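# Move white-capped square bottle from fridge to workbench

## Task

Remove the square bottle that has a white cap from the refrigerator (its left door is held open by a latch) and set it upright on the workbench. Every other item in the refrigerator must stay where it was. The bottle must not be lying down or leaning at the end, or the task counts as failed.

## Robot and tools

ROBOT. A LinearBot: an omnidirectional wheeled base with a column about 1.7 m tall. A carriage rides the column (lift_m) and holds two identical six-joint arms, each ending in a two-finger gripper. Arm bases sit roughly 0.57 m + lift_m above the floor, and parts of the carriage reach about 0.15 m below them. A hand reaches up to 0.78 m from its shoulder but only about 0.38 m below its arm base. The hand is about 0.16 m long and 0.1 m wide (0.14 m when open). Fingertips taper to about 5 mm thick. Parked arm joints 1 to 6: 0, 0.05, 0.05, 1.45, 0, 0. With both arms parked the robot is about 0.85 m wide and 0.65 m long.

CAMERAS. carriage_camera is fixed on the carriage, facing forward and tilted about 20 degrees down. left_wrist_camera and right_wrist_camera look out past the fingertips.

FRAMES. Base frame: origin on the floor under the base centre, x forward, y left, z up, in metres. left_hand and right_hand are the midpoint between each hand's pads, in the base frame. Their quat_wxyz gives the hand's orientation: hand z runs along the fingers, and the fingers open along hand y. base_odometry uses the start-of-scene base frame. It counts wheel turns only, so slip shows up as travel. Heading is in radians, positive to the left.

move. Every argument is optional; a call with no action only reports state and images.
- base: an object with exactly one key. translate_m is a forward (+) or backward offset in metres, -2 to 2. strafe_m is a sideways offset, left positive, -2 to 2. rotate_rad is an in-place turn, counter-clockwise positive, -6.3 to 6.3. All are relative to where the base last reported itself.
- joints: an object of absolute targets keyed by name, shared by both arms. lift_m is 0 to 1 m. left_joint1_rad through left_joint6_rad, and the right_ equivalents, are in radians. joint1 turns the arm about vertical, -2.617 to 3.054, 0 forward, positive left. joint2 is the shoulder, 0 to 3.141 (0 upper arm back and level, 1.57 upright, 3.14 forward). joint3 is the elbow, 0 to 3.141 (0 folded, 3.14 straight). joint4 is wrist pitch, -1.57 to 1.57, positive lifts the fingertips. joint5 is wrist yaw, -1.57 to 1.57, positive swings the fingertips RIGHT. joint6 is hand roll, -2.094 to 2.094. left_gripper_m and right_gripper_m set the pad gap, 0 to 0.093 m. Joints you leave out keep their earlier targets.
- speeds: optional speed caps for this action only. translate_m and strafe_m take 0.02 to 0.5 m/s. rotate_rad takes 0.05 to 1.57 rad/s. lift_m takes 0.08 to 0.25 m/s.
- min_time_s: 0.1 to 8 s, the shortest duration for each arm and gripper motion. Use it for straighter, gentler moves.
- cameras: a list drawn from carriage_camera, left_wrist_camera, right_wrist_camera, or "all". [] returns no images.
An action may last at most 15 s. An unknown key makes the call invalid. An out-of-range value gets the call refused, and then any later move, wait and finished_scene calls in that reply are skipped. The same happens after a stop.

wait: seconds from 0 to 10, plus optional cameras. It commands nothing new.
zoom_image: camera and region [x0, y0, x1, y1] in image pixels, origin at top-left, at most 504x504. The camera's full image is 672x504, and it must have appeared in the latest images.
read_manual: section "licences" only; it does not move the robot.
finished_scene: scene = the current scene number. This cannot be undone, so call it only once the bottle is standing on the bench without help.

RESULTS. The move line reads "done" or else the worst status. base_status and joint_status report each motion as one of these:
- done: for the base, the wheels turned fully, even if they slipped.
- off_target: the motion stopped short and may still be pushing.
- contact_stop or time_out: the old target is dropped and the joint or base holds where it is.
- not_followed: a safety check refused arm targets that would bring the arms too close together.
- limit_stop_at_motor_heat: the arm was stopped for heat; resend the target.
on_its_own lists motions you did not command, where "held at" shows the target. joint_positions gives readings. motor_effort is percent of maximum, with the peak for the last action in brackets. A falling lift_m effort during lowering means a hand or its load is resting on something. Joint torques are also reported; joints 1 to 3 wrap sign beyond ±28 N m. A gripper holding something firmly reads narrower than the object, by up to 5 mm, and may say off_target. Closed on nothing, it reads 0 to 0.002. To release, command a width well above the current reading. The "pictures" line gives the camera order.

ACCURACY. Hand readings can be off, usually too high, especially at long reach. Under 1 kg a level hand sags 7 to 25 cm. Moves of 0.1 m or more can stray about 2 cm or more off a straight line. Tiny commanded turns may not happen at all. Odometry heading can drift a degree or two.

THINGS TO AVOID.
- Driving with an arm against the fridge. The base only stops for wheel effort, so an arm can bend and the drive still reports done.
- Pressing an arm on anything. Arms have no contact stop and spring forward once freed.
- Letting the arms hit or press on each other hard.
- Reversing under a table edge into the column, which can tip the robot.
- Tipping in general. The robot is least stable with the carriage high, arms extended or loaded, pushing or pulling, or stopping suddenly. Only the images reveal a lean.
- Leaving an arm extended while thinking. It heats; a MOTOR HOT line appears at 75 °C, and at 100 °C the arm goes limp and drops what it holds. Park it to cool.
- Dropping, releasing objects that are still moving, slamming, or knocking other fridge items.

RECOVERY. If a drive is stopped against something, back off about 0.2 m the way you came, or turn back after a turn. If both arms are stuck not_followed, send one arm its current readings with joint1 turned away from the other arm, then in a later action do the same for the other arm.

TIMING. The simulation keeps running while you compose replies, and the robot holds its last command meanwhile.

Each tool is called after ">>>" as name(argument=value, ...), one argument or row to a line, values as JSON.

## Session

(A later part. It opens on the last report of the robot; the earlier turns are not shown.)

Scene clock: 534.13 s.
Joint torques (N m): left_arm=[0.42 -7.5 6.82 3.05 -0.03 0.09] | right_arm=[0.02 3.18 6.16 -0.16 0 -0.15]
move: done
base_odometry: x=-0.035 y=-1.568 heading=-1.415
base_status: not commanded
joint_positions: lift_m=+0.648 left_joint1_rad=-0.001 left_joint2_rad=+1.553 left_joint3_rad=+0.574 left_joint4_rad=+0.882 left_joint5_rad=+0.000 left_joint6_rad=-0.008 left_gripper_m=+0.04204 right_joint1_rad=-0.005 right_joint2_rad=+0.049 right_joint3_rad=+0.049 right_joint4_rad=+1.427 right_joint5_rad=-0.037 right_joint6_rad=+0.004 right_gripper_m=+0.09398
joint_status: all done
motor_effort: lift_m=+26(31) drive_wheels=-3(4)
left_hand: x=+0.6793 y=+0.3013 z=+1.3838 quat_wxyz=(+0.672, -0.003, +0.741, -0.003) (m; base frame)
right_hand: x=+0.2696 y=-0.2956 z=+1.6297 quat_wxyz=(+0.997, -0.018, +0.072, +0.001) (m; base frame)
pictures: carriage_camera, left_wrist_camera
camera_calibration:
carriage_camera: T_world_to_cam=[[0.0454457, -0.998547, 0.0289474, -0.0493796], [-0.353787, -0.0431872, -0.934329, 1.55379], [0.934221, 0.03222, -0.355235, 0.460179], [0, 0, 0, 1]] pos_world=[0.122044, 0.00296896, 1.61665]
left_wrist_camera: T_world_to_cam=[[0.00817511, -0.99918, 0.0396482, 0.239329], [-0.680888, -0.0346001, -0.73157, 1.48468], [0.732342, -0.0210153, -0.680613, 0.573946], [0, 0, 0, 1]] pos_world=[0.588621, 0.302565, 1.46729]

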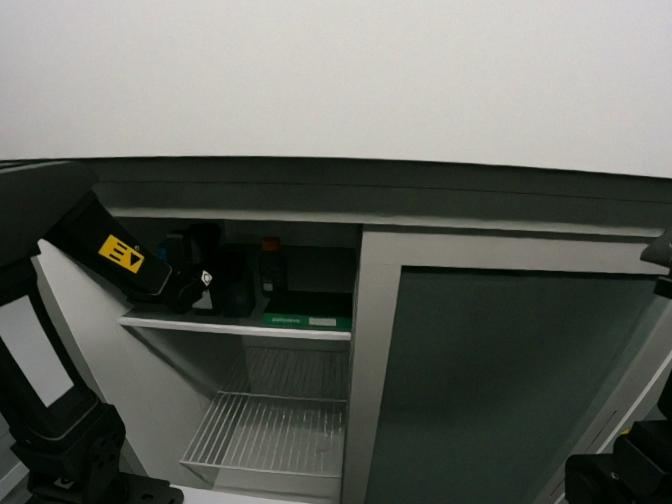

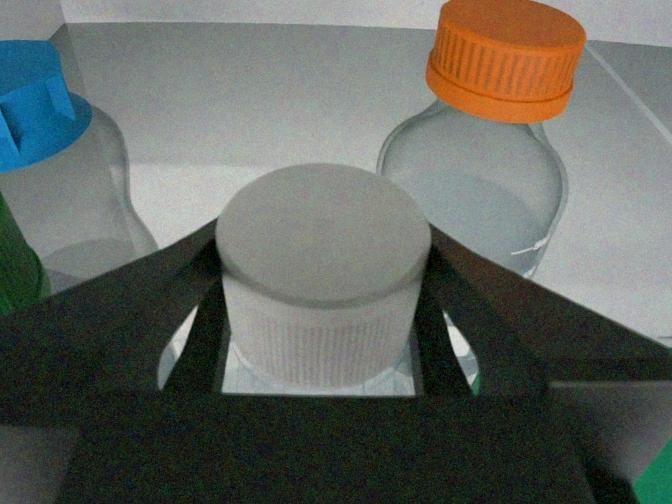

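>>> move(
  joints={"left_joint4_rad": 1.04},
  min_time_s=1.5,
  cameras=["carriage_camera", "left_wrist_camera"],
)

>>> zoom_image(
  camera="carriage_camera",
  region=[100, 180, 360, 340],
)

Scene clock: 567.60 s.
Joint torques (N m): left_arm=[0.43 -7.47 6.83 3.6 -0.04 0.08] | right_arm=[0.01 3.15 6.17 -0.17 0 -0.15]
move: off_target
base_odometry: x=-0.035 y=-1.568 heading=-1.415
base_status: not commanded
joint_positions: lift_m=+0.648 left_joint1_rad=-0.001 left_joint2_rad=+1.553 left_joint3_rad=+0.574 left_joint4_rad=+0.927 left_joint5_rad=+0.000 left_joint6_rad=-0.008 left_gripper_m=+0.04204 right_joint1_rad=-0.005 right_joint2_rad=+0.049 right_joint3_rad=+0.049 right_joint4_rad=+1.427 right_joint5_rad=-0.037 right_joint6_rad=+0.004 right_gripper_m=+0.09398
joint_status: left_joint4_rad off_target (ended at +0.928, target +1.040)
motor_effort: lift_m=+26(26) drive_wheels=-2(6)
left_hand: x=+0.6802 y=+0.3013 z=+1.3948 quat_wxyz=(+0.688, -0.003, +0.725, -0.003) (m; base frame)
right_hand: x=+0.2696 y=-0.2956 z=+1.6297 quat_wxyz=(+0.997, -0.018, +0.072, +0.001) (m; base frame)
pictures: carriage_camera, left_wrist_camera
camera_calibration:
carriage_camera: T_world_to_cam=[[0.0454457, -0.998547, 0.0289474, -0.0493796], [-0.353787, -0.0431872, -0.934329, 1.55379], [0.934221, 0.03222, -0.355235, 0.460179], [0, 0, 0, 1]] pos_world=[0.122044, 0.00296896, 1.61665]
left_wrist_camera: T_world_to_cam=[[0.0063816, -0.999178, 0.040025, 0.239578], [-0.647279, -0.0346368, -0.761466, 1.51217], [0.762227, -0.021048, -0.646968, 0.513609], [0, 0, 0, 1]] pos_world=[0.585778, 0.302568, 1.47416]

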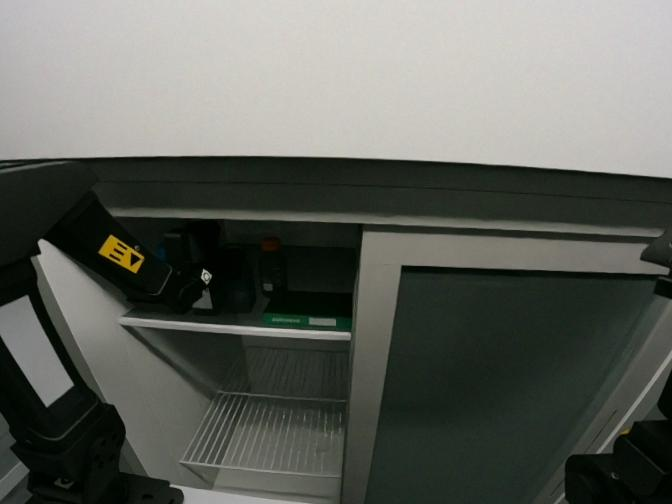

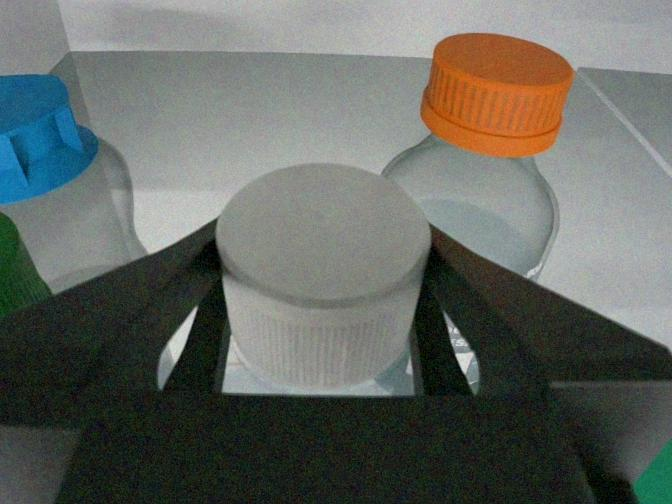

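Scaled by 1.938 from the camera's 672x504 image, which has a finer 960x720 frame.

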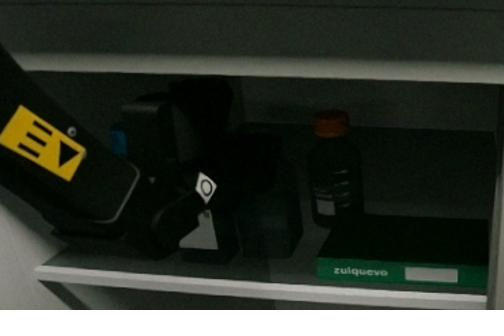

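>>> move(
  base={"translate_m": -0.12},
  speeds={"translate_m": 0.06},
  cameras=["carriage_camera", "left_wrist_camera"],
)

Scene clock: 593.17 s.
Joint torques (N m): left_arm=[0.43 -7.92 6.78 3.54 -0.04 0.09] | right_arm=[0.01 3.18 6.16 -0.15 0 -0.15]
move: done
base_odometry: x=-0.054 y=-1.450 heading=-1.415
base_status: done
joint_positions: lift_m=+0.648 left_joint1_rad=-0.001 left_joint2_rad=+1.558 left_joint3_rad=+0.574 left_joint4_rad=+0.931 left_joint5_rad=+0.000 left_joint6_rad=-0.008 left_gripper_m=+0.04203 right_joint1_rad=-0.005 right_joint2_rad=+0.049 right_joint3_rad=+0.049 right_joint4_rad=+1.427 right_joint5_rad=-0.037 right_joint6_rad=+0.004 right_gripper_m=+0.09398
joint_status: not commanded
motor_effort: lift_m=+26(26) drive_wheels=+1(10)
left_hand: x=+0.6806 y=+0.3013 z=+1.3934 quat_wxyz=(+0.688, -0.003, +0.726, -0.003) (m; base frame)
right_hand: x=+0.2697 y=-0.2956 z=+1.6297 quat_wxyz=(+0.997, -0.018, +0.072, +0.001) (m; base frame)
pictures: carriage_camera, left_wrist_camera
camera_calibration:
carriage_camera: T_world_to_cam=[[0.0454457, -0.998547, 0.0289474, -0.0493796], [-0.353787, -0.0431872, -0.934329, 1.55379], [0.934221, 0.03222, -0.355235, 0.460179], [0, 0, 0, 1]] pos_world=[0.122044, 0.00296896, 1.61665]
left_wrist_camera: T_world_to_cam=[[0.00645793, -0.999178, 0.0400107, 0.2396], [-0.64873, -0.0346352, -0.76023, 1.51064], [0.760991, -0.0210466, -0.648421, 0.51518], [0, 0, 0, 1]] pos_world=[0.586405, 0.302567, 1.4729]

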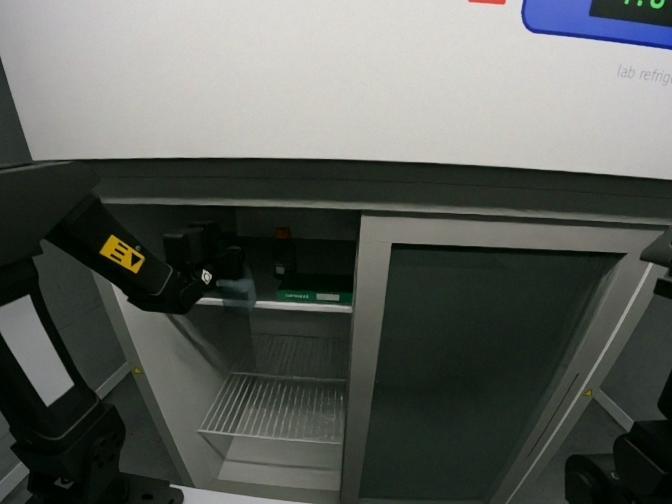

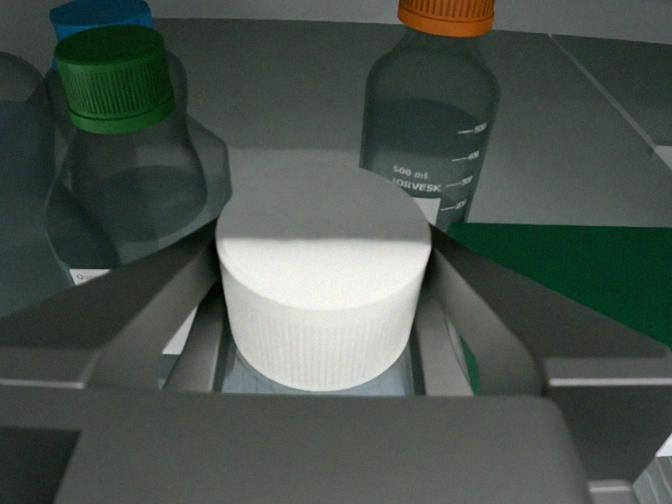

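>>> move(
  base={"translate_m": -0.45},
  speeds={"translate_m": 0.12},
  cameras=["carriage_camera", "left_wrist_camera"],
)

>>> zoom_image(
  camera="carriage_camera",
  region=[100, 170, 400, 370],
)

Scene clock: 604.13 s.
Joint torques (N m): left_arm=[0.44 -7.9 6.76 3.55 -0.03 0.09] | right_arm=[0.02 3.15 6.11 -0.16 0 -0.15]
move: done
base_odometry: x=-0.124 y=-1.005 heading=-1.415
base_status: done
joint_positions: lift_m=+0.648 left_joint1_rad=-0.001 left_joint2_rad=+1.559 left_joint3_rad=+0.574 left_joint4_rad=+0.931 left_joint5_rad=+0.000 left_joint6_rad=-0.008 left_gripper_m=+0.04203 right_joint1_rad=-0.005 right_joint2_rad=+0.049 right_joint3_rad=+0.049 right_joint4_rad=+1.426 right_joint5_rad=-0.037 right_joint6_rad=+0.004 right_gripper_m=+0.09398
joint_status: not commanded
motor_effort: lift_m=+26(26) drive_wheels=-1(10)
left_hand: x=+0.6807 y=+0.3013 z=+1.3931 quat_wxyz=(+0.688, -0.003, +0.726, -0.003) (m; base frame)
right_hand: x=+0.2698 y=-0.2956 z=+1.6297 quat_wxyz=(+0.997, -0.018, +0.073, +0.001) (m; base frame)
pictures: carriage_camera, left_wrist_camera
camera_calibration:
carriage_camera: T_world_to_cam=[[0.0454457, -0.998547, 0.0289474, -0.0493796], [-0.353787, -0.0431872, -0.934329, 1.55379], [0.934221, 0.03222, -0.355235, 0.460179], [0, 0, 0, 1]] pos_world=[0.122044, 0.00296896, 1.61665]
left_wrist_camera: T_world_to_cam=[[0.00647319, -0.999178, 0.0400078, 0.239602], [-0.64902, -0.0346349, -0.759983, 1.51036], [0.760744, -0.0210464, -0.648711, 0.515552], [0, 0, 0, 1]] pos_world=[0.586501, 0.302567, 1.47271]

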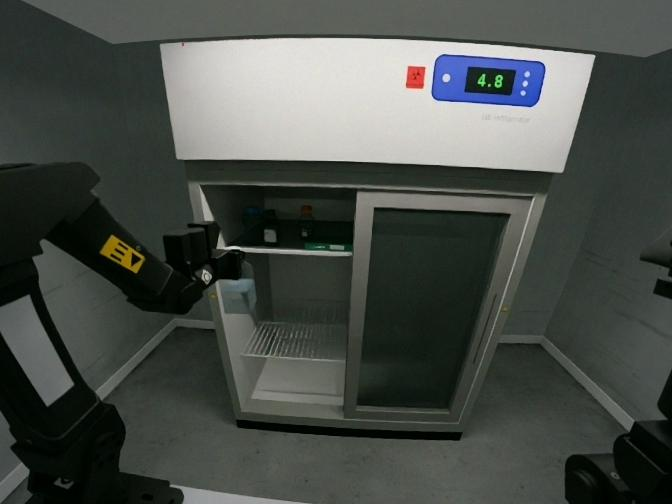

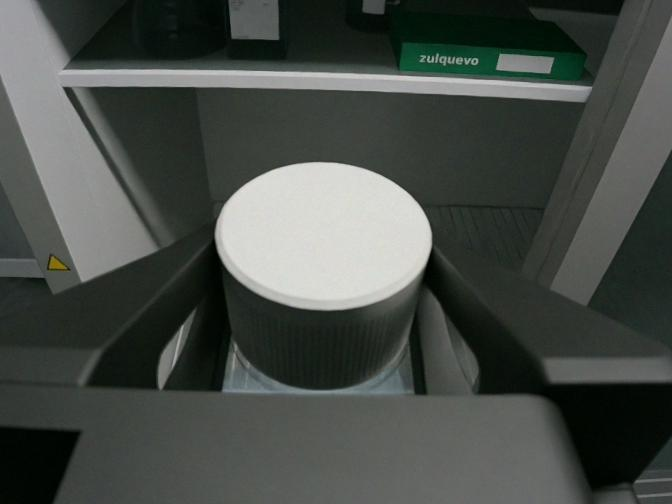

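Scaled by 1.680 from the camera's 672x504 image, which has a finer 960x720 frame.

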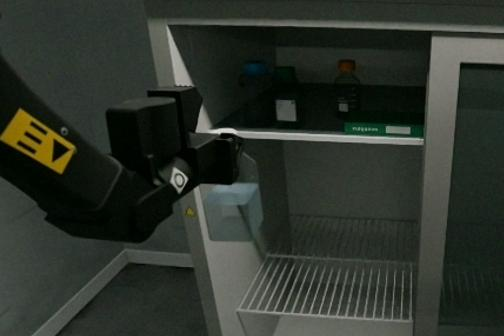

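>>> move(
  base={"rotate_rad": 3.14},
  joints={"lift_m": 0.38},
  speeds={"rotate_rad": 0.7, "lift_m": 0.12},
  cameras=["carriage_camera", "left_wrist_camera"],
)

Scene clock: 625.63 s.
Joint torques (N m): left_arm=[0.32 -8.59 6.76 3.51 -0.04 0.07] | right_arm=[0.03 3.17 6.15 -0.16 0 -0.15]
move: done
base_odometry: x=-0.124 y=-1.005 heading=+1.725
base_status: done
joint_positions: lift_m=+0.380 left_joint1_rad=+0.000 left_joint2_rad=+1.565 left_joint3_rad=+0.574 left_joint4_rad=+0.934 left_joint5_rad=+0.000 left_joint6_rad=-0.006 left_gripper_m=+0.04203 right_joint1_rad=-0.005 right_joint2_rad=+0.049 right_joint3_rad=+0.049 right_joint4_rad=+1.427 right_joint5_rad=-0.037 right_joint6_rad=+0.004 right_gripper_m=+0.09399
joint_status: all done
motor_effort: lift_m=+22(22) drive_wheels=+4(13)
left_hand: x=+0.6812 y=+0.3019 z=+1.1237 quat_wxyz=(+0.686, -0.002, +0.727, -0.002) (m; base frame)
right_hand: x=+0.2697 y=-0.2956 z=+1.3622 quat_wxyz=(+0.997, -0.018, +0.072, +0.001) (m; base frame)
pictures: carriage_camera, left_wrist_camera
camera_calibration:
carriage_camera: T_world_to_cam=[[0.0454457, -0.998547, 0.0289474, -0.0416365], [-0.353787, -0.0431872, -0.934329, 1.30387], [0.934221, 0.03222, -0.355235, 0.365158], [0, 0, 0, 1]] pos_world=[0.122044, 0.00296896, 1.34916]
left_wrist_camera: T_world_to_cam=[[0.00764466, -0.999245, 0.0381009, 0.252361], [-0.651589, -0.0338802, -0.757815, 1.30503], [0.758533, -0.0190329, -0.651356, 0.34425], [0, 0, 0, 1]] pos_world=[0.58729, 0.302937, 1.20359]

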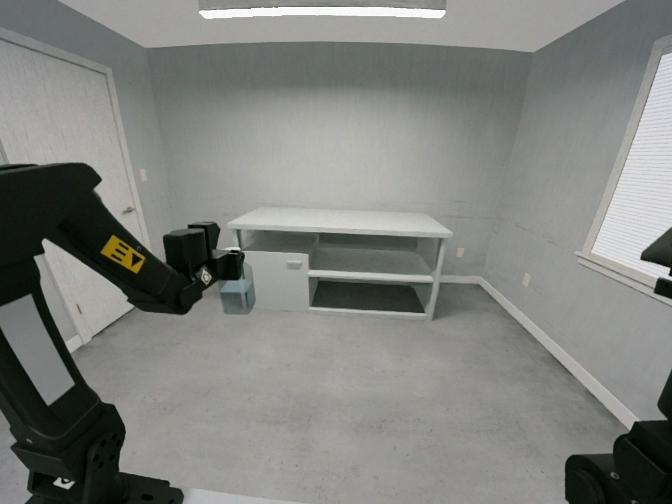

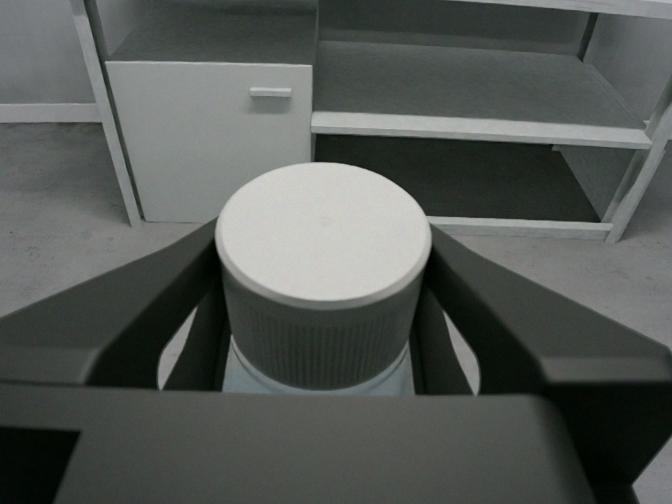

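>>> move(
  base={"translate_m": 1.2},
  speeds={"translate_m": 0.25},
  cameras=["carriage_camera", "left_wrist_camera"],
)

>>> zoom_image(
  camera="carriage_camera",
  region=[100, 170, 400, 370],
)

Scene clock: 651.63 s.
Joint torques (N m): left_arm=[0.32 -8.58 6.75 3.51 -0.04 0.07] | right_arm=[0.03 3.15 6.16 -0.16 0 -0.15]
move: done
base_odometry: x=-0.309 y=+0.180 heading=+1.726
base_status: done
joint_positions: lift_m=+0.380 left_joint1_rad=+0.000 left_joint2_rad=+1.565 left_joint3_rad=+0.574 left_joint4_rad=+0.934 left_joint5_rad=+0.000 left_joint6_rad=-0.006 left_gripper_m=+0.04203 right_joint1_rad=-0.005 right_joint2_rad=+0.049 right_joint3_rad=+0.049 right_joint4_rad=+1.427 right_joint5_rad=-0.037 right_joint6_rad=+0.004 right_gripper_m=+0.09399
joint_status: not commanded
motor_effort: lift_m=+22(22) drive_wheels=-4(17)
left_hand: x=+0.6812 y=+0.3019 z=+1.1237 quat_wxyz=(+0.686, -0.002, +0.727, -0.002) (m; base frame)
right_hand: x=+0.2696 y=-0.2956 z=+1.3622 quat_wxyz=(+0.997, -0.018, +0.072, +0.001) (m; base frame)
pictures: carriage_camera, left_wrist_camera
camera_calibration:
carriage_camera: T_world_to_cam=[[0.0454457, -0.998547, 0.0289474, -0.0416365], [-0.353787, -0.0431872, -0.934329, 1.30387], [0.934221, 0.03222, -0.355235, 0.365158], [0, 0, 0, 1]] pos_world=[0.122044, 0.00296896, 1.34916]
left_wrist_camera: T_world_to_cam=[[0.00764466, -0.999245, 0.0381009, 0.252361], [-0.651589, -0.0338802, -0.757815, 1.30503], [0.758533, -0.0190329, -0.651356, 0.34425], [0, 0, 0, 1]] pos_world=[0.58729, 0.302937, 1.20359]

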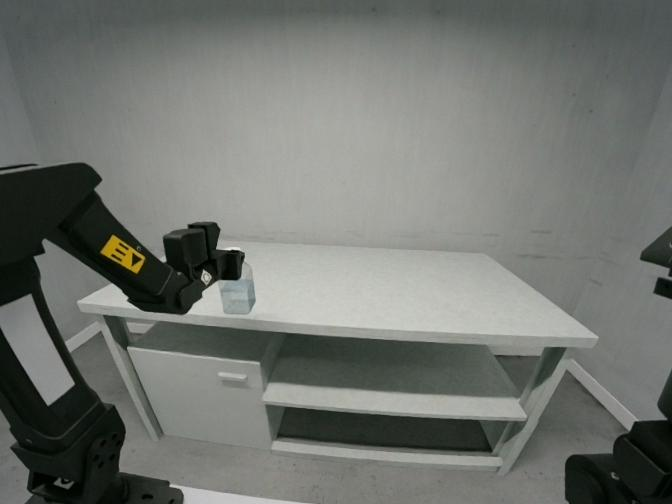

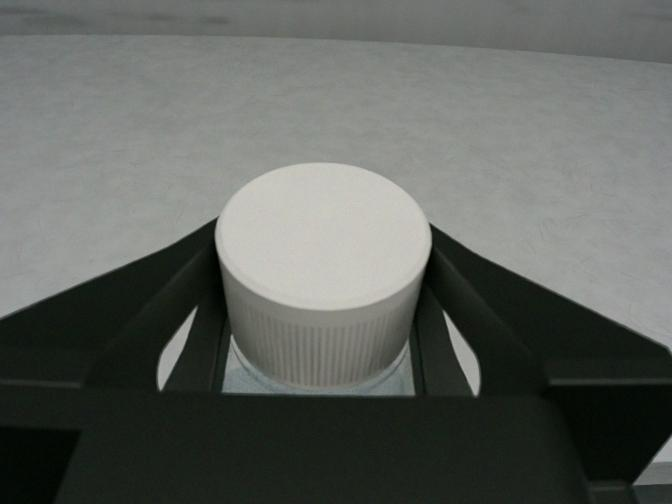

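Scaled by 1.680 from the camera's 672x504 image, which has a finer 960x720 frame.

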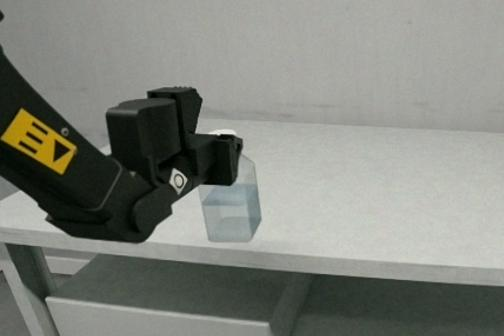

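>>> move(
  base={"translate_m": 0.22},
  joints={"left_joint4_rad": 1.095},
  speeds={"translate_m": 0.15},
  min_time_s=1.0,
  cameras=[],
)

>>> move(
  joints={"lift_m": 0.31},
  speeds={"lift_m": 0.1},
  cameras=["carriage_camera", "left_wrist_camera"],
)

>>> zoom_image(
  camera="carriage_camera",
  region=[140, 190, 340, 340],
)

Scene clock: 689.03 s.
Joint torques (N m): left_arm=[0.31 -8.68 6.75 3.58 -0.04 0.06] | right_arm=[0.06 3.14 6.17 -0.17 0 -0.15]
move: off_target
MOTOR HOT: joint 4 (wrist pitch) of the left arm reports 78 °C; the controller stops that arm at 100 °C. To cool a motor, set the load down, stop pushing, or move to a pose that needs little force.
base_odometry: x=-0.344 y=+0.397 heading=+1.727
base_status: done
joint_positions: lift_m=+0.380 left_joint1_rad=+0.000 left_joint2_rad=+1.565 left_joint3_rad=+0.574 left_joint4_rad=+0.984 left_joint5_rad=+0.000 left_joint6_rad=-0.006 left_gripper_m=+0.04203 right_joint1_rad=-0.005 right_joint2_rad=+0.049 right_joint3_rad=+0.049 right_joint4_rad=+1.427 right_joint5_rad=-0.037 right_joint6_rad=+0.004 right_gripper_m=+0.09399
joint_status: left_joint4_rad off_target (ended at +0.984, target +1.095)
motor_effort: lift_m=+22(22) drive_wheels=-5(17)
left_hand: x=+0.6816 y=+0.3019 z=+1.1359 quat_wxyz=(+0.704, -0.002, +0.710, -0.002) (m; base frame)
right_hand: x=+0.2696 y=-0.2956 z=+1.3622 quat_wxyz=(+0.997, -0.018, +0.072, +0.001) (m; base frame)
pictures: none
No camera images: "cameras" was empty.

Scene clock: 690.13 s.
Joint torques (N m): left_arm=[0.31 -8.72 6.76 3.54 -0.04 0.06] | right_arm=[0.01 3.26 6.15 -0.15 0 -0.15]
move: done
MOTOR HOT: still on. Joint 4 (wrist pitch) of the left arm reports 78 °C.
base_odometry: x=-0.344 y=+0.397 heading=+1.727
base_status: not commanded
joint_positions: lift_m=+0.310 left_joint1_rad=+0.000 left_joint2_rad=+1.567 left_joint3_rad=+0.574 left_joint4_rad=+0.985 left_joint5_rad=+0.000 left_joint6_rad=-0.006 left_gripper_m=+0.04203 right_joint1_rad=-0.005 right_joint2_rad=+0.049 right_joint3_rad=+0.049 right_joint4_rad=+1.427 right_joint5_rad=-0.037 right_joint6_rad=+0.004 right_gripper_m=+0.09399
joint_status: all done
motor_effort: lift_m=+22(23) drive_wheels=+5(9)
left_hand: x=+0.6818 y=+0.3019 z=+1.0655 quat_wxyz=(+0.704, -0.002, +0.710, -0.002) (m; base frame)
right_hand: x=+0.2696 y=-0.2956 z=+1.2922 quat_wxyz=(+0.997, -0.018, +0.072, +0.001) (m; base frame)
pictures: carriage_camera, left_wrist_camera
camera_calibration:
carriage_camera: T_world_to_cam=[[0.0454457, -0.998547, 0.0289474, -0.0396087], [-0.353787, -0.0431872, -0.934329, 1.23842], [0.934221, 0.03222, -0.355235, 0.340273], [0, 0, 0, 1]] pos_world=[0.122044, 0.00296896, 1.27911]
left_wrist_camera: T_world_to_cam=[[0.00574707, -0.999245, 0.0384115, 0.255536], [-0.613222, -0.0338636, -0.789184, 1.26858], [0.789889, -0.0190193, -0.612954, 0.243666], [0, 0, 0, 1]] pos_world=[0.583986, 0.302936, 1.14069]

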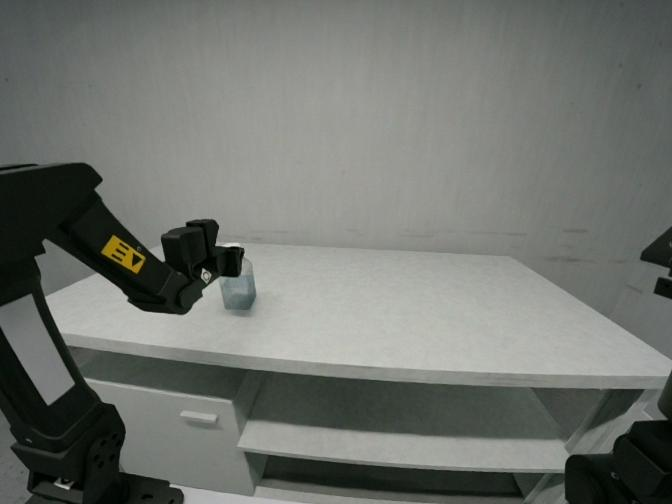

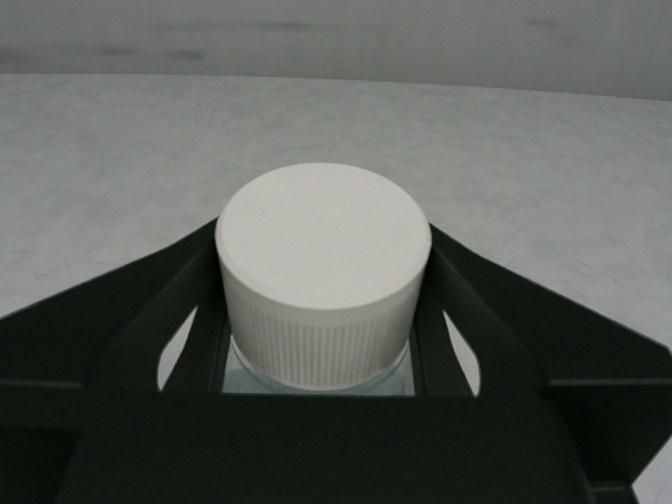

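Scaled by 2.520 from the camera's 672x504 image, which has a finer 960x720 frame.

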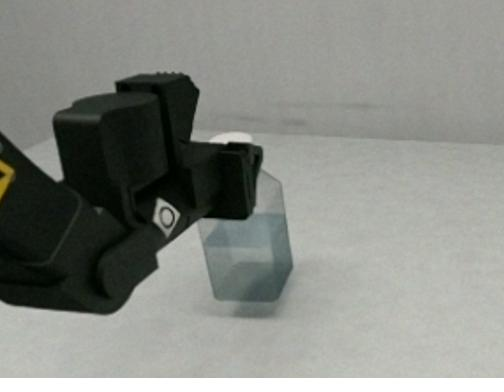

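>>> move(
  joints={"lift_m": 0.285},
  speeds={"lift_m": 0.08},
  cameras=["carriage_camera"],
)

>>> zoom_image(
  camera="carriage_camera",
  region=[180, 230, 300, 330],
)

Scene clock: 701.43 s.
Joint torques (N m): left_arm=[0.29 -8.73 6.78 3.53 -0.04 0.07] | right_arm=[0.03 3.22 6.23 -0.17 0 -0.15]
move: done
MOTOR HOT: still on. Joint 4 (wrist pitch) of the left arm reports 82 °C.
base_odometry: x=-0.344 y=+0.397 heading=+1.727
base_status: not commanded
joint_positions: lift_m=+0.285 left_joint1_rad=+0.000 left_joint2_rad=+1.567 left_joint3_rad=+0.574 left_joint4_rad=+0.987 left_joint5_rad=+0.000 left_joint6_rad=-0.006 left_gripper_m=+0.04203 right_joint1_rad=-0.005 right_joint2_rad=+0.049 right_joint3_rad=+0.049 right_joint4_rad=+1.427 right_joint5_rad=-0.037 right_joint6_rad=+0.004 right_gripper_m=+0.09399
joint_status: all done
motor_effort: lift_m=+22(23) drive_wheels=+5(7)
left_hand: x=+0.6818 y=+0.3019 z=+1.0408 quat_wxyz=(+0.705, -0.002, +0.710, -0.002) (m; base frame)
right_hand: x=+0.2695 y=-0.2956 z=+1.2672 quat_wxyz=(+0.997, -0.018, +0.072, +0.001) (m; base frame)
pictures: carriage_camera
camera_calibration:
carriage_camera: T_world_to_cam=[[0.0454457, -0.998547, 0.0289474, -0.038886], [-0.353787, -0.0431872, -0.934329, 1.21509], [0.934221, 0.03222, -0.355235, 0.331404], [0, 0, 0, 1]] pos_world=[0.122044, 0.00296896, 1.25414]

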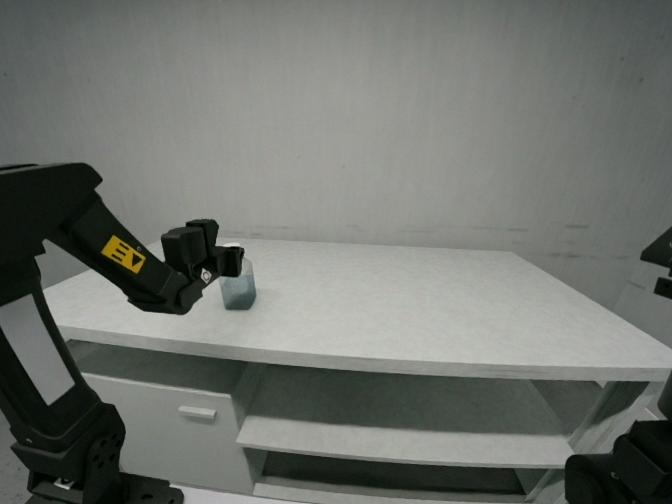

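Scaled by 4.200 from the camera's 672x504 image, which has a finer 960x720 frame.

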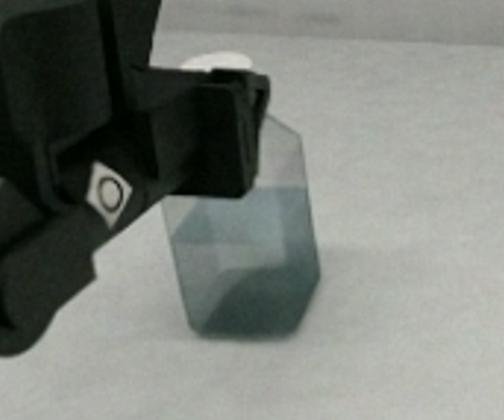

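>>> move(
  joints={"lift_m": 0.275},
  speeds={"lift_m": 0.08},
  cameras=[],
)

>>> move(
  joints={"lift_m": 0.267},
  speeds={"lift_m": 0.08},
  cameras=["carriage_camera"],
)

>>> zoom_image(
  camera="carriage_camera",
  region=[180, 230, 300, 330],
)

Scene clock: 712.27 s.
Joint torques (N m): left_arm=[0.31 -8.65 6.75 3.4 -0.04 0.07] | right_arm=[0.02 3.18 6.22 -0.17 0 -0.15]
move: done
MOTOR HOT: still on. Joint 4 (wrist pitch) of the left arm reports 84 °C.
base_odometry: x=-0.344 y=+0.397 heading=+1.727
base_status: not commanded
joint_positions: lift_m=+0.275 left_joint1_rad=+0.000 left_joint2_rad=+1.567 left_joint3_rad=+0.574 left_joint4_rad=+0.998 left_joint5_rad=+0.001 left_joint6_rad=-0.006 left_gripper_m=+0.04203 right_joint1_rad=-0.005 right_joint2_rad=+0.049 right_joint3_rad=+0.049 right_joint4_rad=+1.427 right_joint5_rad=-0.037 right_joint6_rad=+0.004 right_gripper_m=+0.09399
joint_status: all done
motor_effort: lift_m=+22(22) drive_wheels=+5(9)
left_hand: x=+0.6818 y=+0.3018 z=+1.0337 quat_wxyz=(+0.709, -0.002, +0.706, -0.002) (m; base frame)
right_hand: x=+0.2695 y=-0.2956 z=+1.2573 quat_wxyz=(+0.997, -0.018, +0.072, +0.001) (m; base frame)
pictures: none
No camera images: "cameras" was empty.

Scene clock: 712.73 s.
Joint torques (N m): left_arm=[0.32 -8.73 6.84 3.04 -0.04 0.05] | right_arm=[0.03 3.12 6.17 -0.17 0.01 -0.16]
move: done
MOTOR HOT: still on. Joint 4 (wrist pitch) of the left arm reports 84 °C.
base_odometry: x=-0.344 y=+0.397 heading=+1.727
base_status: not commanded
joint_positions: lift_m=+0.267 left_joint1_rad=+0.000 left_joint2_rad=+1.567 left_joint3_rad=+0.574 left_joint4_rad=+1.028 left_joint5_rad=+0.001 left_joint6_rad=-0.006 left_gripper_m=+0.04203 right_joint1_rad=-0.005 right_joint2_rad=+0.049 right_joint3_rad=+0.049 right_joint4_rad=+1.427 right_joint5_rad=-0.037 right_joint6_rad=+0.004 right_gripper_m=+0.09399
joint_status: all done
motor_effort: lift_m=+21(22) drive_wheels=+8(9)
left_hand: x=+0.6817 y=+0.3018 z=+1.0330 quat_wxyz=(+0.719, -0.002, +0.695, -0.002) (m; base frame)
right_hand: x=+0.2695 y=-0.2956 z=+1.2493 quat_wxyz=(+0.997, -0.018, +0.072, +0.001) (m; base frame)
pictures: carriage_camera
camera_calibration:
carriage_camera: T_world_to_cam=[[0.0454457, -0.998547, 0.0289474, -0.0383685], [-0.353787, -0.0431872, -0.934329, 1.19839], [0.934221, 0.03222, -0.355235, 0.325054], [0, 0, 0, 1]] pos_world=[0.122044, 0.00296896, 1.23627]

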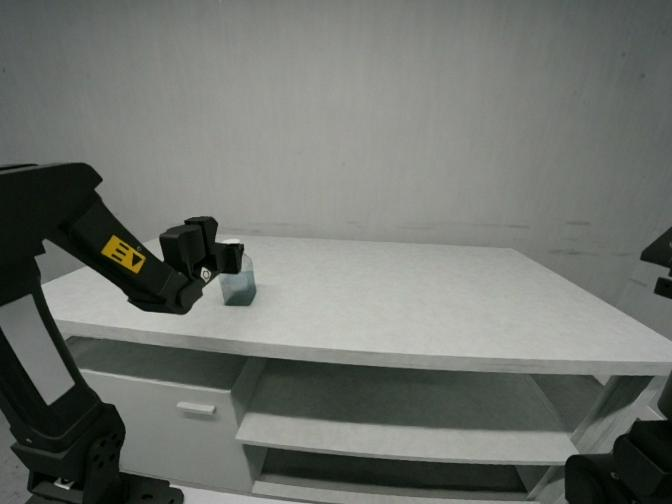

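Scaled by 4.200 from the camera's 672x504 image, which has a finer 960x720 frame.

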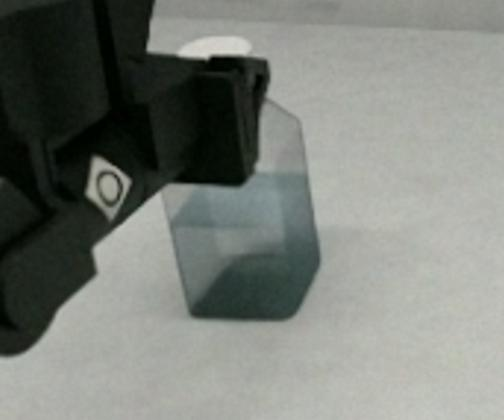

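>>> move(
  joints={"left_joint4_rad": 0.995},
  min_time_s=1.5,
  cameras=["carriage_camera", "left_wrist_camera"],
)

>>> zoom_image(
  camera="carriage_camera",
  region=[180, 230, 300, 330],
)

Scene clock: 727.37 s.
Joint torques (N m): left_arm=[0.28 -8.38 6.78 2.03 -0.04 0.05] | right_arm=[0.02 3.17 6.15 -0.17 0 -0.15]
move: done
MOTOR HOT: still on. Joint 4 (wrist pitch) of the left arm reports 81 °C.
base_odometry: x=-0.344 y=+0.397 heading=+1.727
base_status: not commanded
joint_positions: lift_m=+0.267 left_joint1_rad=+0.000 left_joint2_rad=+1.563 left_joint3_rad=+0.574 left_joint4_rad=+1.015 left_joint5_rad=+0.001 left_joint6_rad=-0.005 left_gripper_m=+0.04203 right_joint1_rad=-0.005 right_joint2_rad=+0.049 right_joint3_rad=+0.049 right_joint4_rad=+1.427 right_joint5_rad=-0.037 right_joint6_rad=+0.004 right_gripper_m=+0.09399
joint_status: all done
motor_effort: lift_m=+21(21) drive_wheels=+6(9)
left_hand: x=+0.6814 y=+0.3018 z=+1.0315 quat_wxyz=(+0.716, -0.002, +0.698, -0.002) (m; base frame)
right_hand: x=+0.2695 y=-0.2956 z=+1.2493 quat_wxyz=(+0.997, -0.018, +0.072, +0.001) (m; base frame)
pictures: carriage_camera, left_wrist_camera
camera_calibration:
carriage_camera: T_world_to_cam=[[0.0454457, -0.998547, 0.0289474, -0.0383685], [-0.353787, -0.0431872, -0.934329, 1.19839], [0.934221, 0.03222, -0.355235, 0.325054], [0, 0, 0, 1]] pos_world=[0.122044, 0.00296896, 1.23627]
left_wrist_camera: T_world_to_cam=[[0.00411713, -0.999291, 0.0374139, 0.258934], [-0.58671, -0.0327117, -0.809137, 1.24364], [0.809787, -0.0186198, -0.586428, 0.182055], [0, 0, 0, 1]] pos_world=[0.581162, 0.302822, 1.10335]

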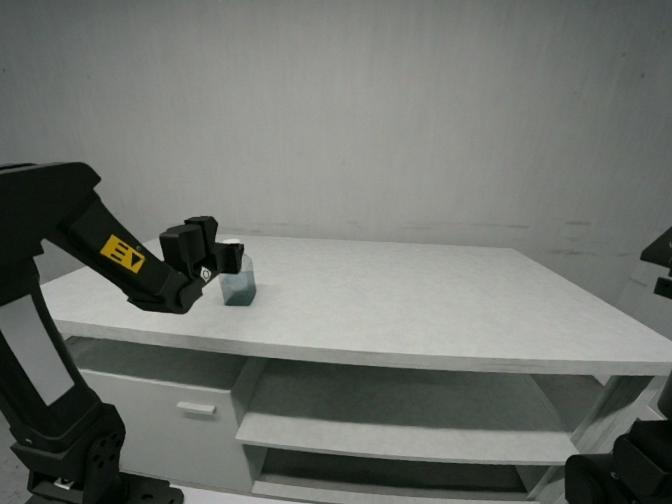

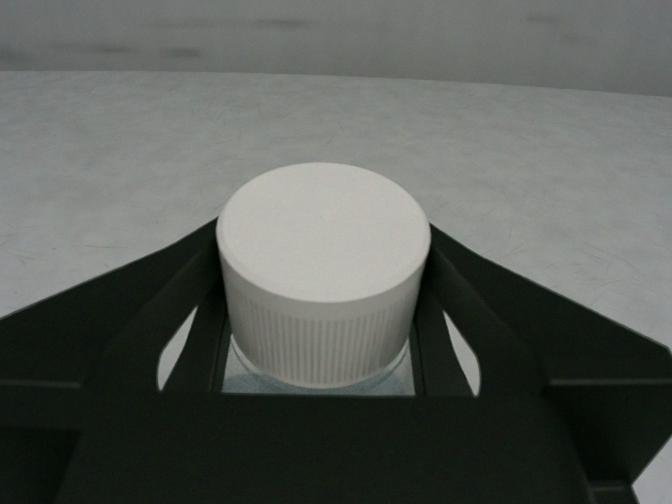

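Scaled by 4.200 from the camera's 672x504 image, which has a finer 960x720 frame.

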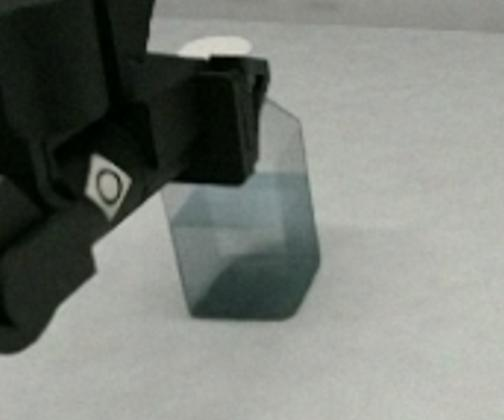

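>>> move(
  joints={"left_gripper_m": 0.052},
  min_time_s=2,
  cameras=["carriage_camera", "left_wrist_camera"],
)

>>> zoom_image(
  camera="carriage_camera",
  region=[180, 230, 300, 330],
)

Scene clock: 748.50 s.
Joint torques (N m): left_arm=[0.31 -8.42 6.75 2.21 -0.04 0.05] | right_arm=[0.02 3.14 6.17 -0.17 0 -0.15]
move: done
MOTOR HOT: cleared for the motors of the left arm.
base_odometry: x=-0.344 y=+0.397 heading=+1.727
base_status: not commanded
joint_positions: lift_m=+0.267 left_joint1_rad=+0.000 left_joint2_rad=+1.563 left_joint3_rad=+0.574 left_joint4_rad=+1.001 left_joint5_rad=-0.001 left_joint6_rad=-0.005 left_gripper_m=+0.05187 right_joint1_rad=-0.005 right_joint2_rad=+0.049 right_joint3_rad=+0.049 right_joint4_rad=+1.427 right_joint5_rad=-0.037 right_joint6_rad=+0.004 right_gripper_m=+0.09399
joint_status: all done
motor_effort: lift_m=+21(21) drive_wheels=+5(9)
left_hand: x=+0.6814 y=+0.3020 z=+1.0280 quat_wxyz=(+0.711, -0.002, +0.703, -0.001) (m; base frame)
right_hand: x=+0.2695 y=-0.2956 z=+1.2493 quat_wxyz=(+0.997, -0.018, +0.072, +0.001) (m; base frame)
pictures: carriage_camera, left_wrist_camera
camera_calibration:
carriage_camera: T_world_to_cam=[[0.0454457, -0.998547, 0.0289474, -0.0383685], [-0.353787, -0.0431872, -0.934329, 1.19839], [0.934221, 0.03222, -0.355235, 0.325054], [0, 0, 0, 1]] pos_world=[0.122044, 0.00296896, 1.23627]
left_wrist_camera: T_world_to_cam=[[0.00579255, -0.999299, 0.0369895, 0.258557], [-0.598034, -0.0331081, -0.800787, 1.24013], [0.80145, -0.0174824, -0.597806, 0.197008], [0, 0, 0, 1]] pos_world=[0.582248, 0.302878, 1.10129]

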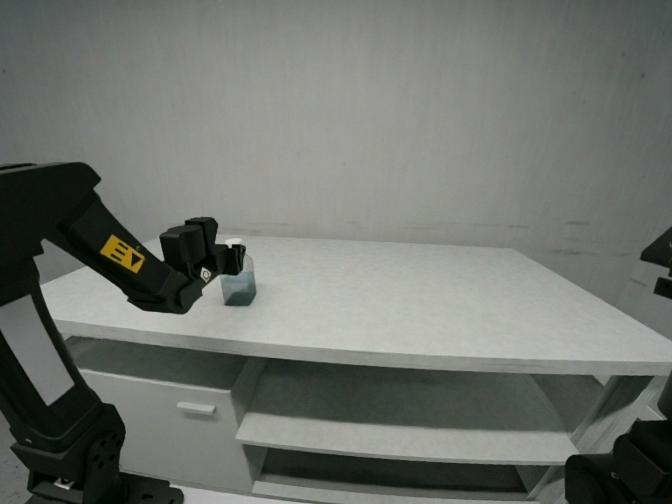

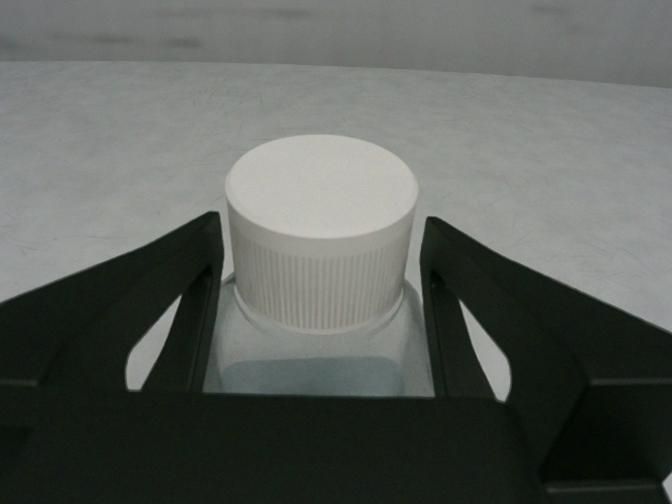

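Scaled by 4.200 from the camera's 672x504 image, which has a finer 960x720 frame.

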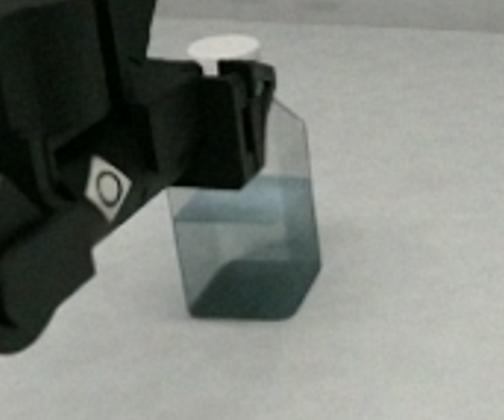

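>>> move(
  joints={"left_gripper_m": 0.085},
  min_time_s=1.5,
  cameras=["left_wrist_camera"],
)

>>> move(
  base={"translate_m": -0.18},
  speeds={"translate_m": 0.08},
  cameras=["carriage_camera", "left_wrist_camera"],
)

>>> zoom_image(
  camera="carriage_camera",
  region=[180, 200, 320, 330],
)

Scene clock: 761.97 s.
Joint torques (N m): left_arm=[0.29 -8.4 6.78 2.21 -0.03 0.05] | right_arm=[0.01 3.17 6.16 -0.17 0 -0.15]
move: done
base_odometry: x=-0.344 y=+0.397 heading=+1.727
base_status: not commanded
joint_positions: lift_m=+0.267 left_joint1_rad=+0.000 left_joint2_rad=+1.563 left_joint3_rad=+0.574 left_joint4_rad=+1.000 left_joint5_rad=-0.001 left_joint6_rad=-0.005 left_gripper_m=+0.08485 right_joint1_rad=-0.005 right_joint2_rad=+0.049 right_joint3_rad=+0.049 right_joint4_rad=+1.427 right_joint5_rad=-0.037 right_joint6_rad=+0.004 right_gripper_m=+0.09399
joint_status: all done
motor_effort: lift_m=+21(21) drive_wheels=+7(8)
left_hand: x=+0.6814 y=+0.3020 z=+1.0279 quat_wxyz=(+0.711, -0.002, +0.703, -0.001) (m; base frame)
right_hand: x=+0.2695 y=-0.2956 z=+1.2493 quat_wxyz=(+0.997, -0.018, +0.072, +0.001) (m; base frame)
pictures: left_wrist_camera
camera_calibration:
left_wrist_camera: T_world_to_cam=[[0.00580666, -0.999299, 0.0369875, 0.258553], [-0.598339, -0.0331082, -0.800559, 1.24003], [0.801222, -0.0174825, -0.598112, 0.19742], [0, 0, 0, 1]] pos_world=[0.582277, 0.302878, 1.10123]

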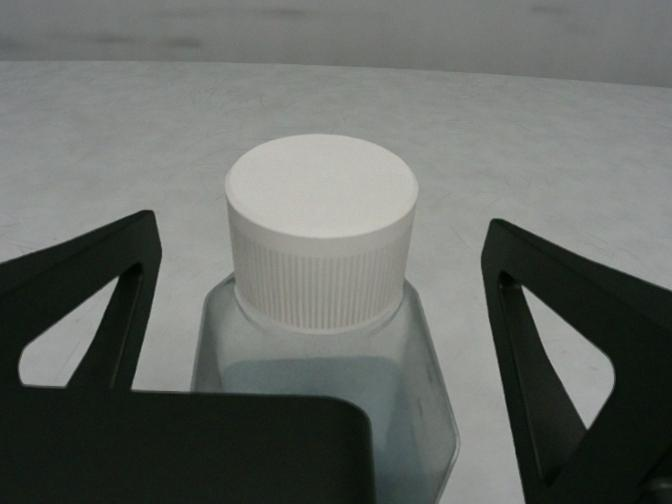

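Scene clock: 764.90 s.
Joint torques (N m): left_arm=[0.32 -8.36 6.8 2.24 -0.02 0.05] | right_arm=[0.02 3.18 6.17 -0.16 0.01 -0.16]
move: done
base_odometry: x=-0.316 y=+0.220 heading=+1.727
base_status: done
joint_positions: lift_m=+0.267 left_joint1_rad=+0.000 left_joint2_rad=+1.563 left_joint3_rad=+0.574 left_joint4_rad=+0.997 left_joint5_rad=-0.001 left_joint6_rad=-0.005 left_gripper_m=+0.08485 right_joint1_rad=-0.005 right_joint2_rad=+0.049 right_joint3_rad=+0.049 right_joint4_rad=+1.426 right_joint5_rad=-0.037 right_joint6_rad=+0.004 right_gripper_m=+0.09399
joint_status: not commanded
motor_effort: lift_m=+21(21) drive_wheels=+6(12)
left_hand: x=+0.6814 y=+0.3020 z=+1.0272 quat_wxyz=(+0.710, -0.002, +0.704, -0.001) (m; base frame)
right_hand: x=+0.2698 y=-0.2956 z=+1.2493 quat_wxyz=(+0.997, -0.018, +0.073, +0.001) (m; base frame)
pictures: carriage_camera, left_wrist_camera
camera_calibration:
carriage_camera: T_world_to_cam=[[0.0454457, -0.998547, 0.0289474, -0.0383685], [-0.353787, -0.0431872, -0.934329, 1.19839], [0.934221, 0.03222, -0.355235, 0.325054], [0, 0, 0, 1]] pos_world=[0.122044, 0.00296896, 1.23627]
left_wrist_camera: T_world_to_cam=[[0.00591951, -0.999299, 0.0369709, 0.258521], [-0.600779, -0.0331093, -0.798729, 1.23921], [0.799393, -0.0174833, -0.600554, 0.200722], [0, 0, 0, 1]] pos_world=[0.582508, 0.302878, 1.10078]

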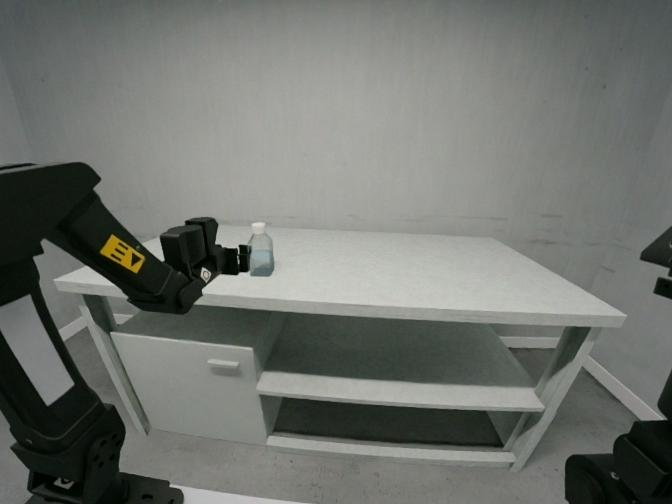

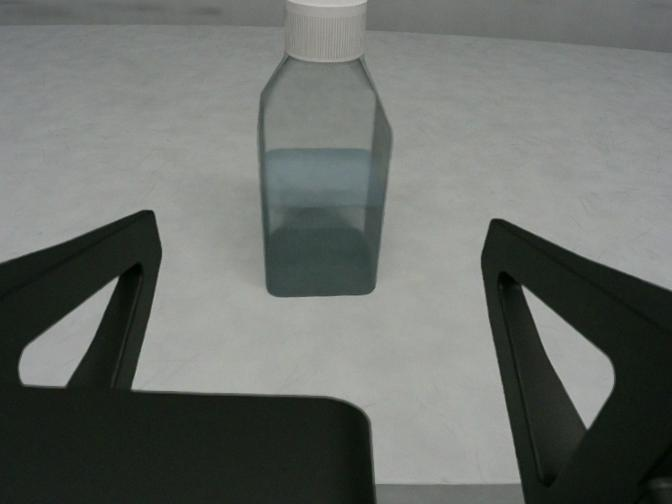

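Scaled by 3.600 from the camera's 672x504 image, which has a finer 960x720 frame.

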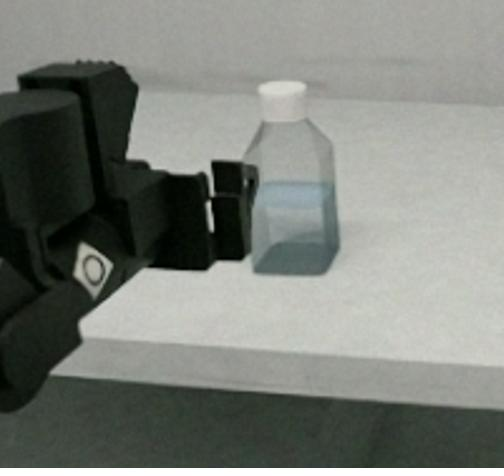

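>>> finished_scene(
  scene=1,
)

The scene is finished: the task was done.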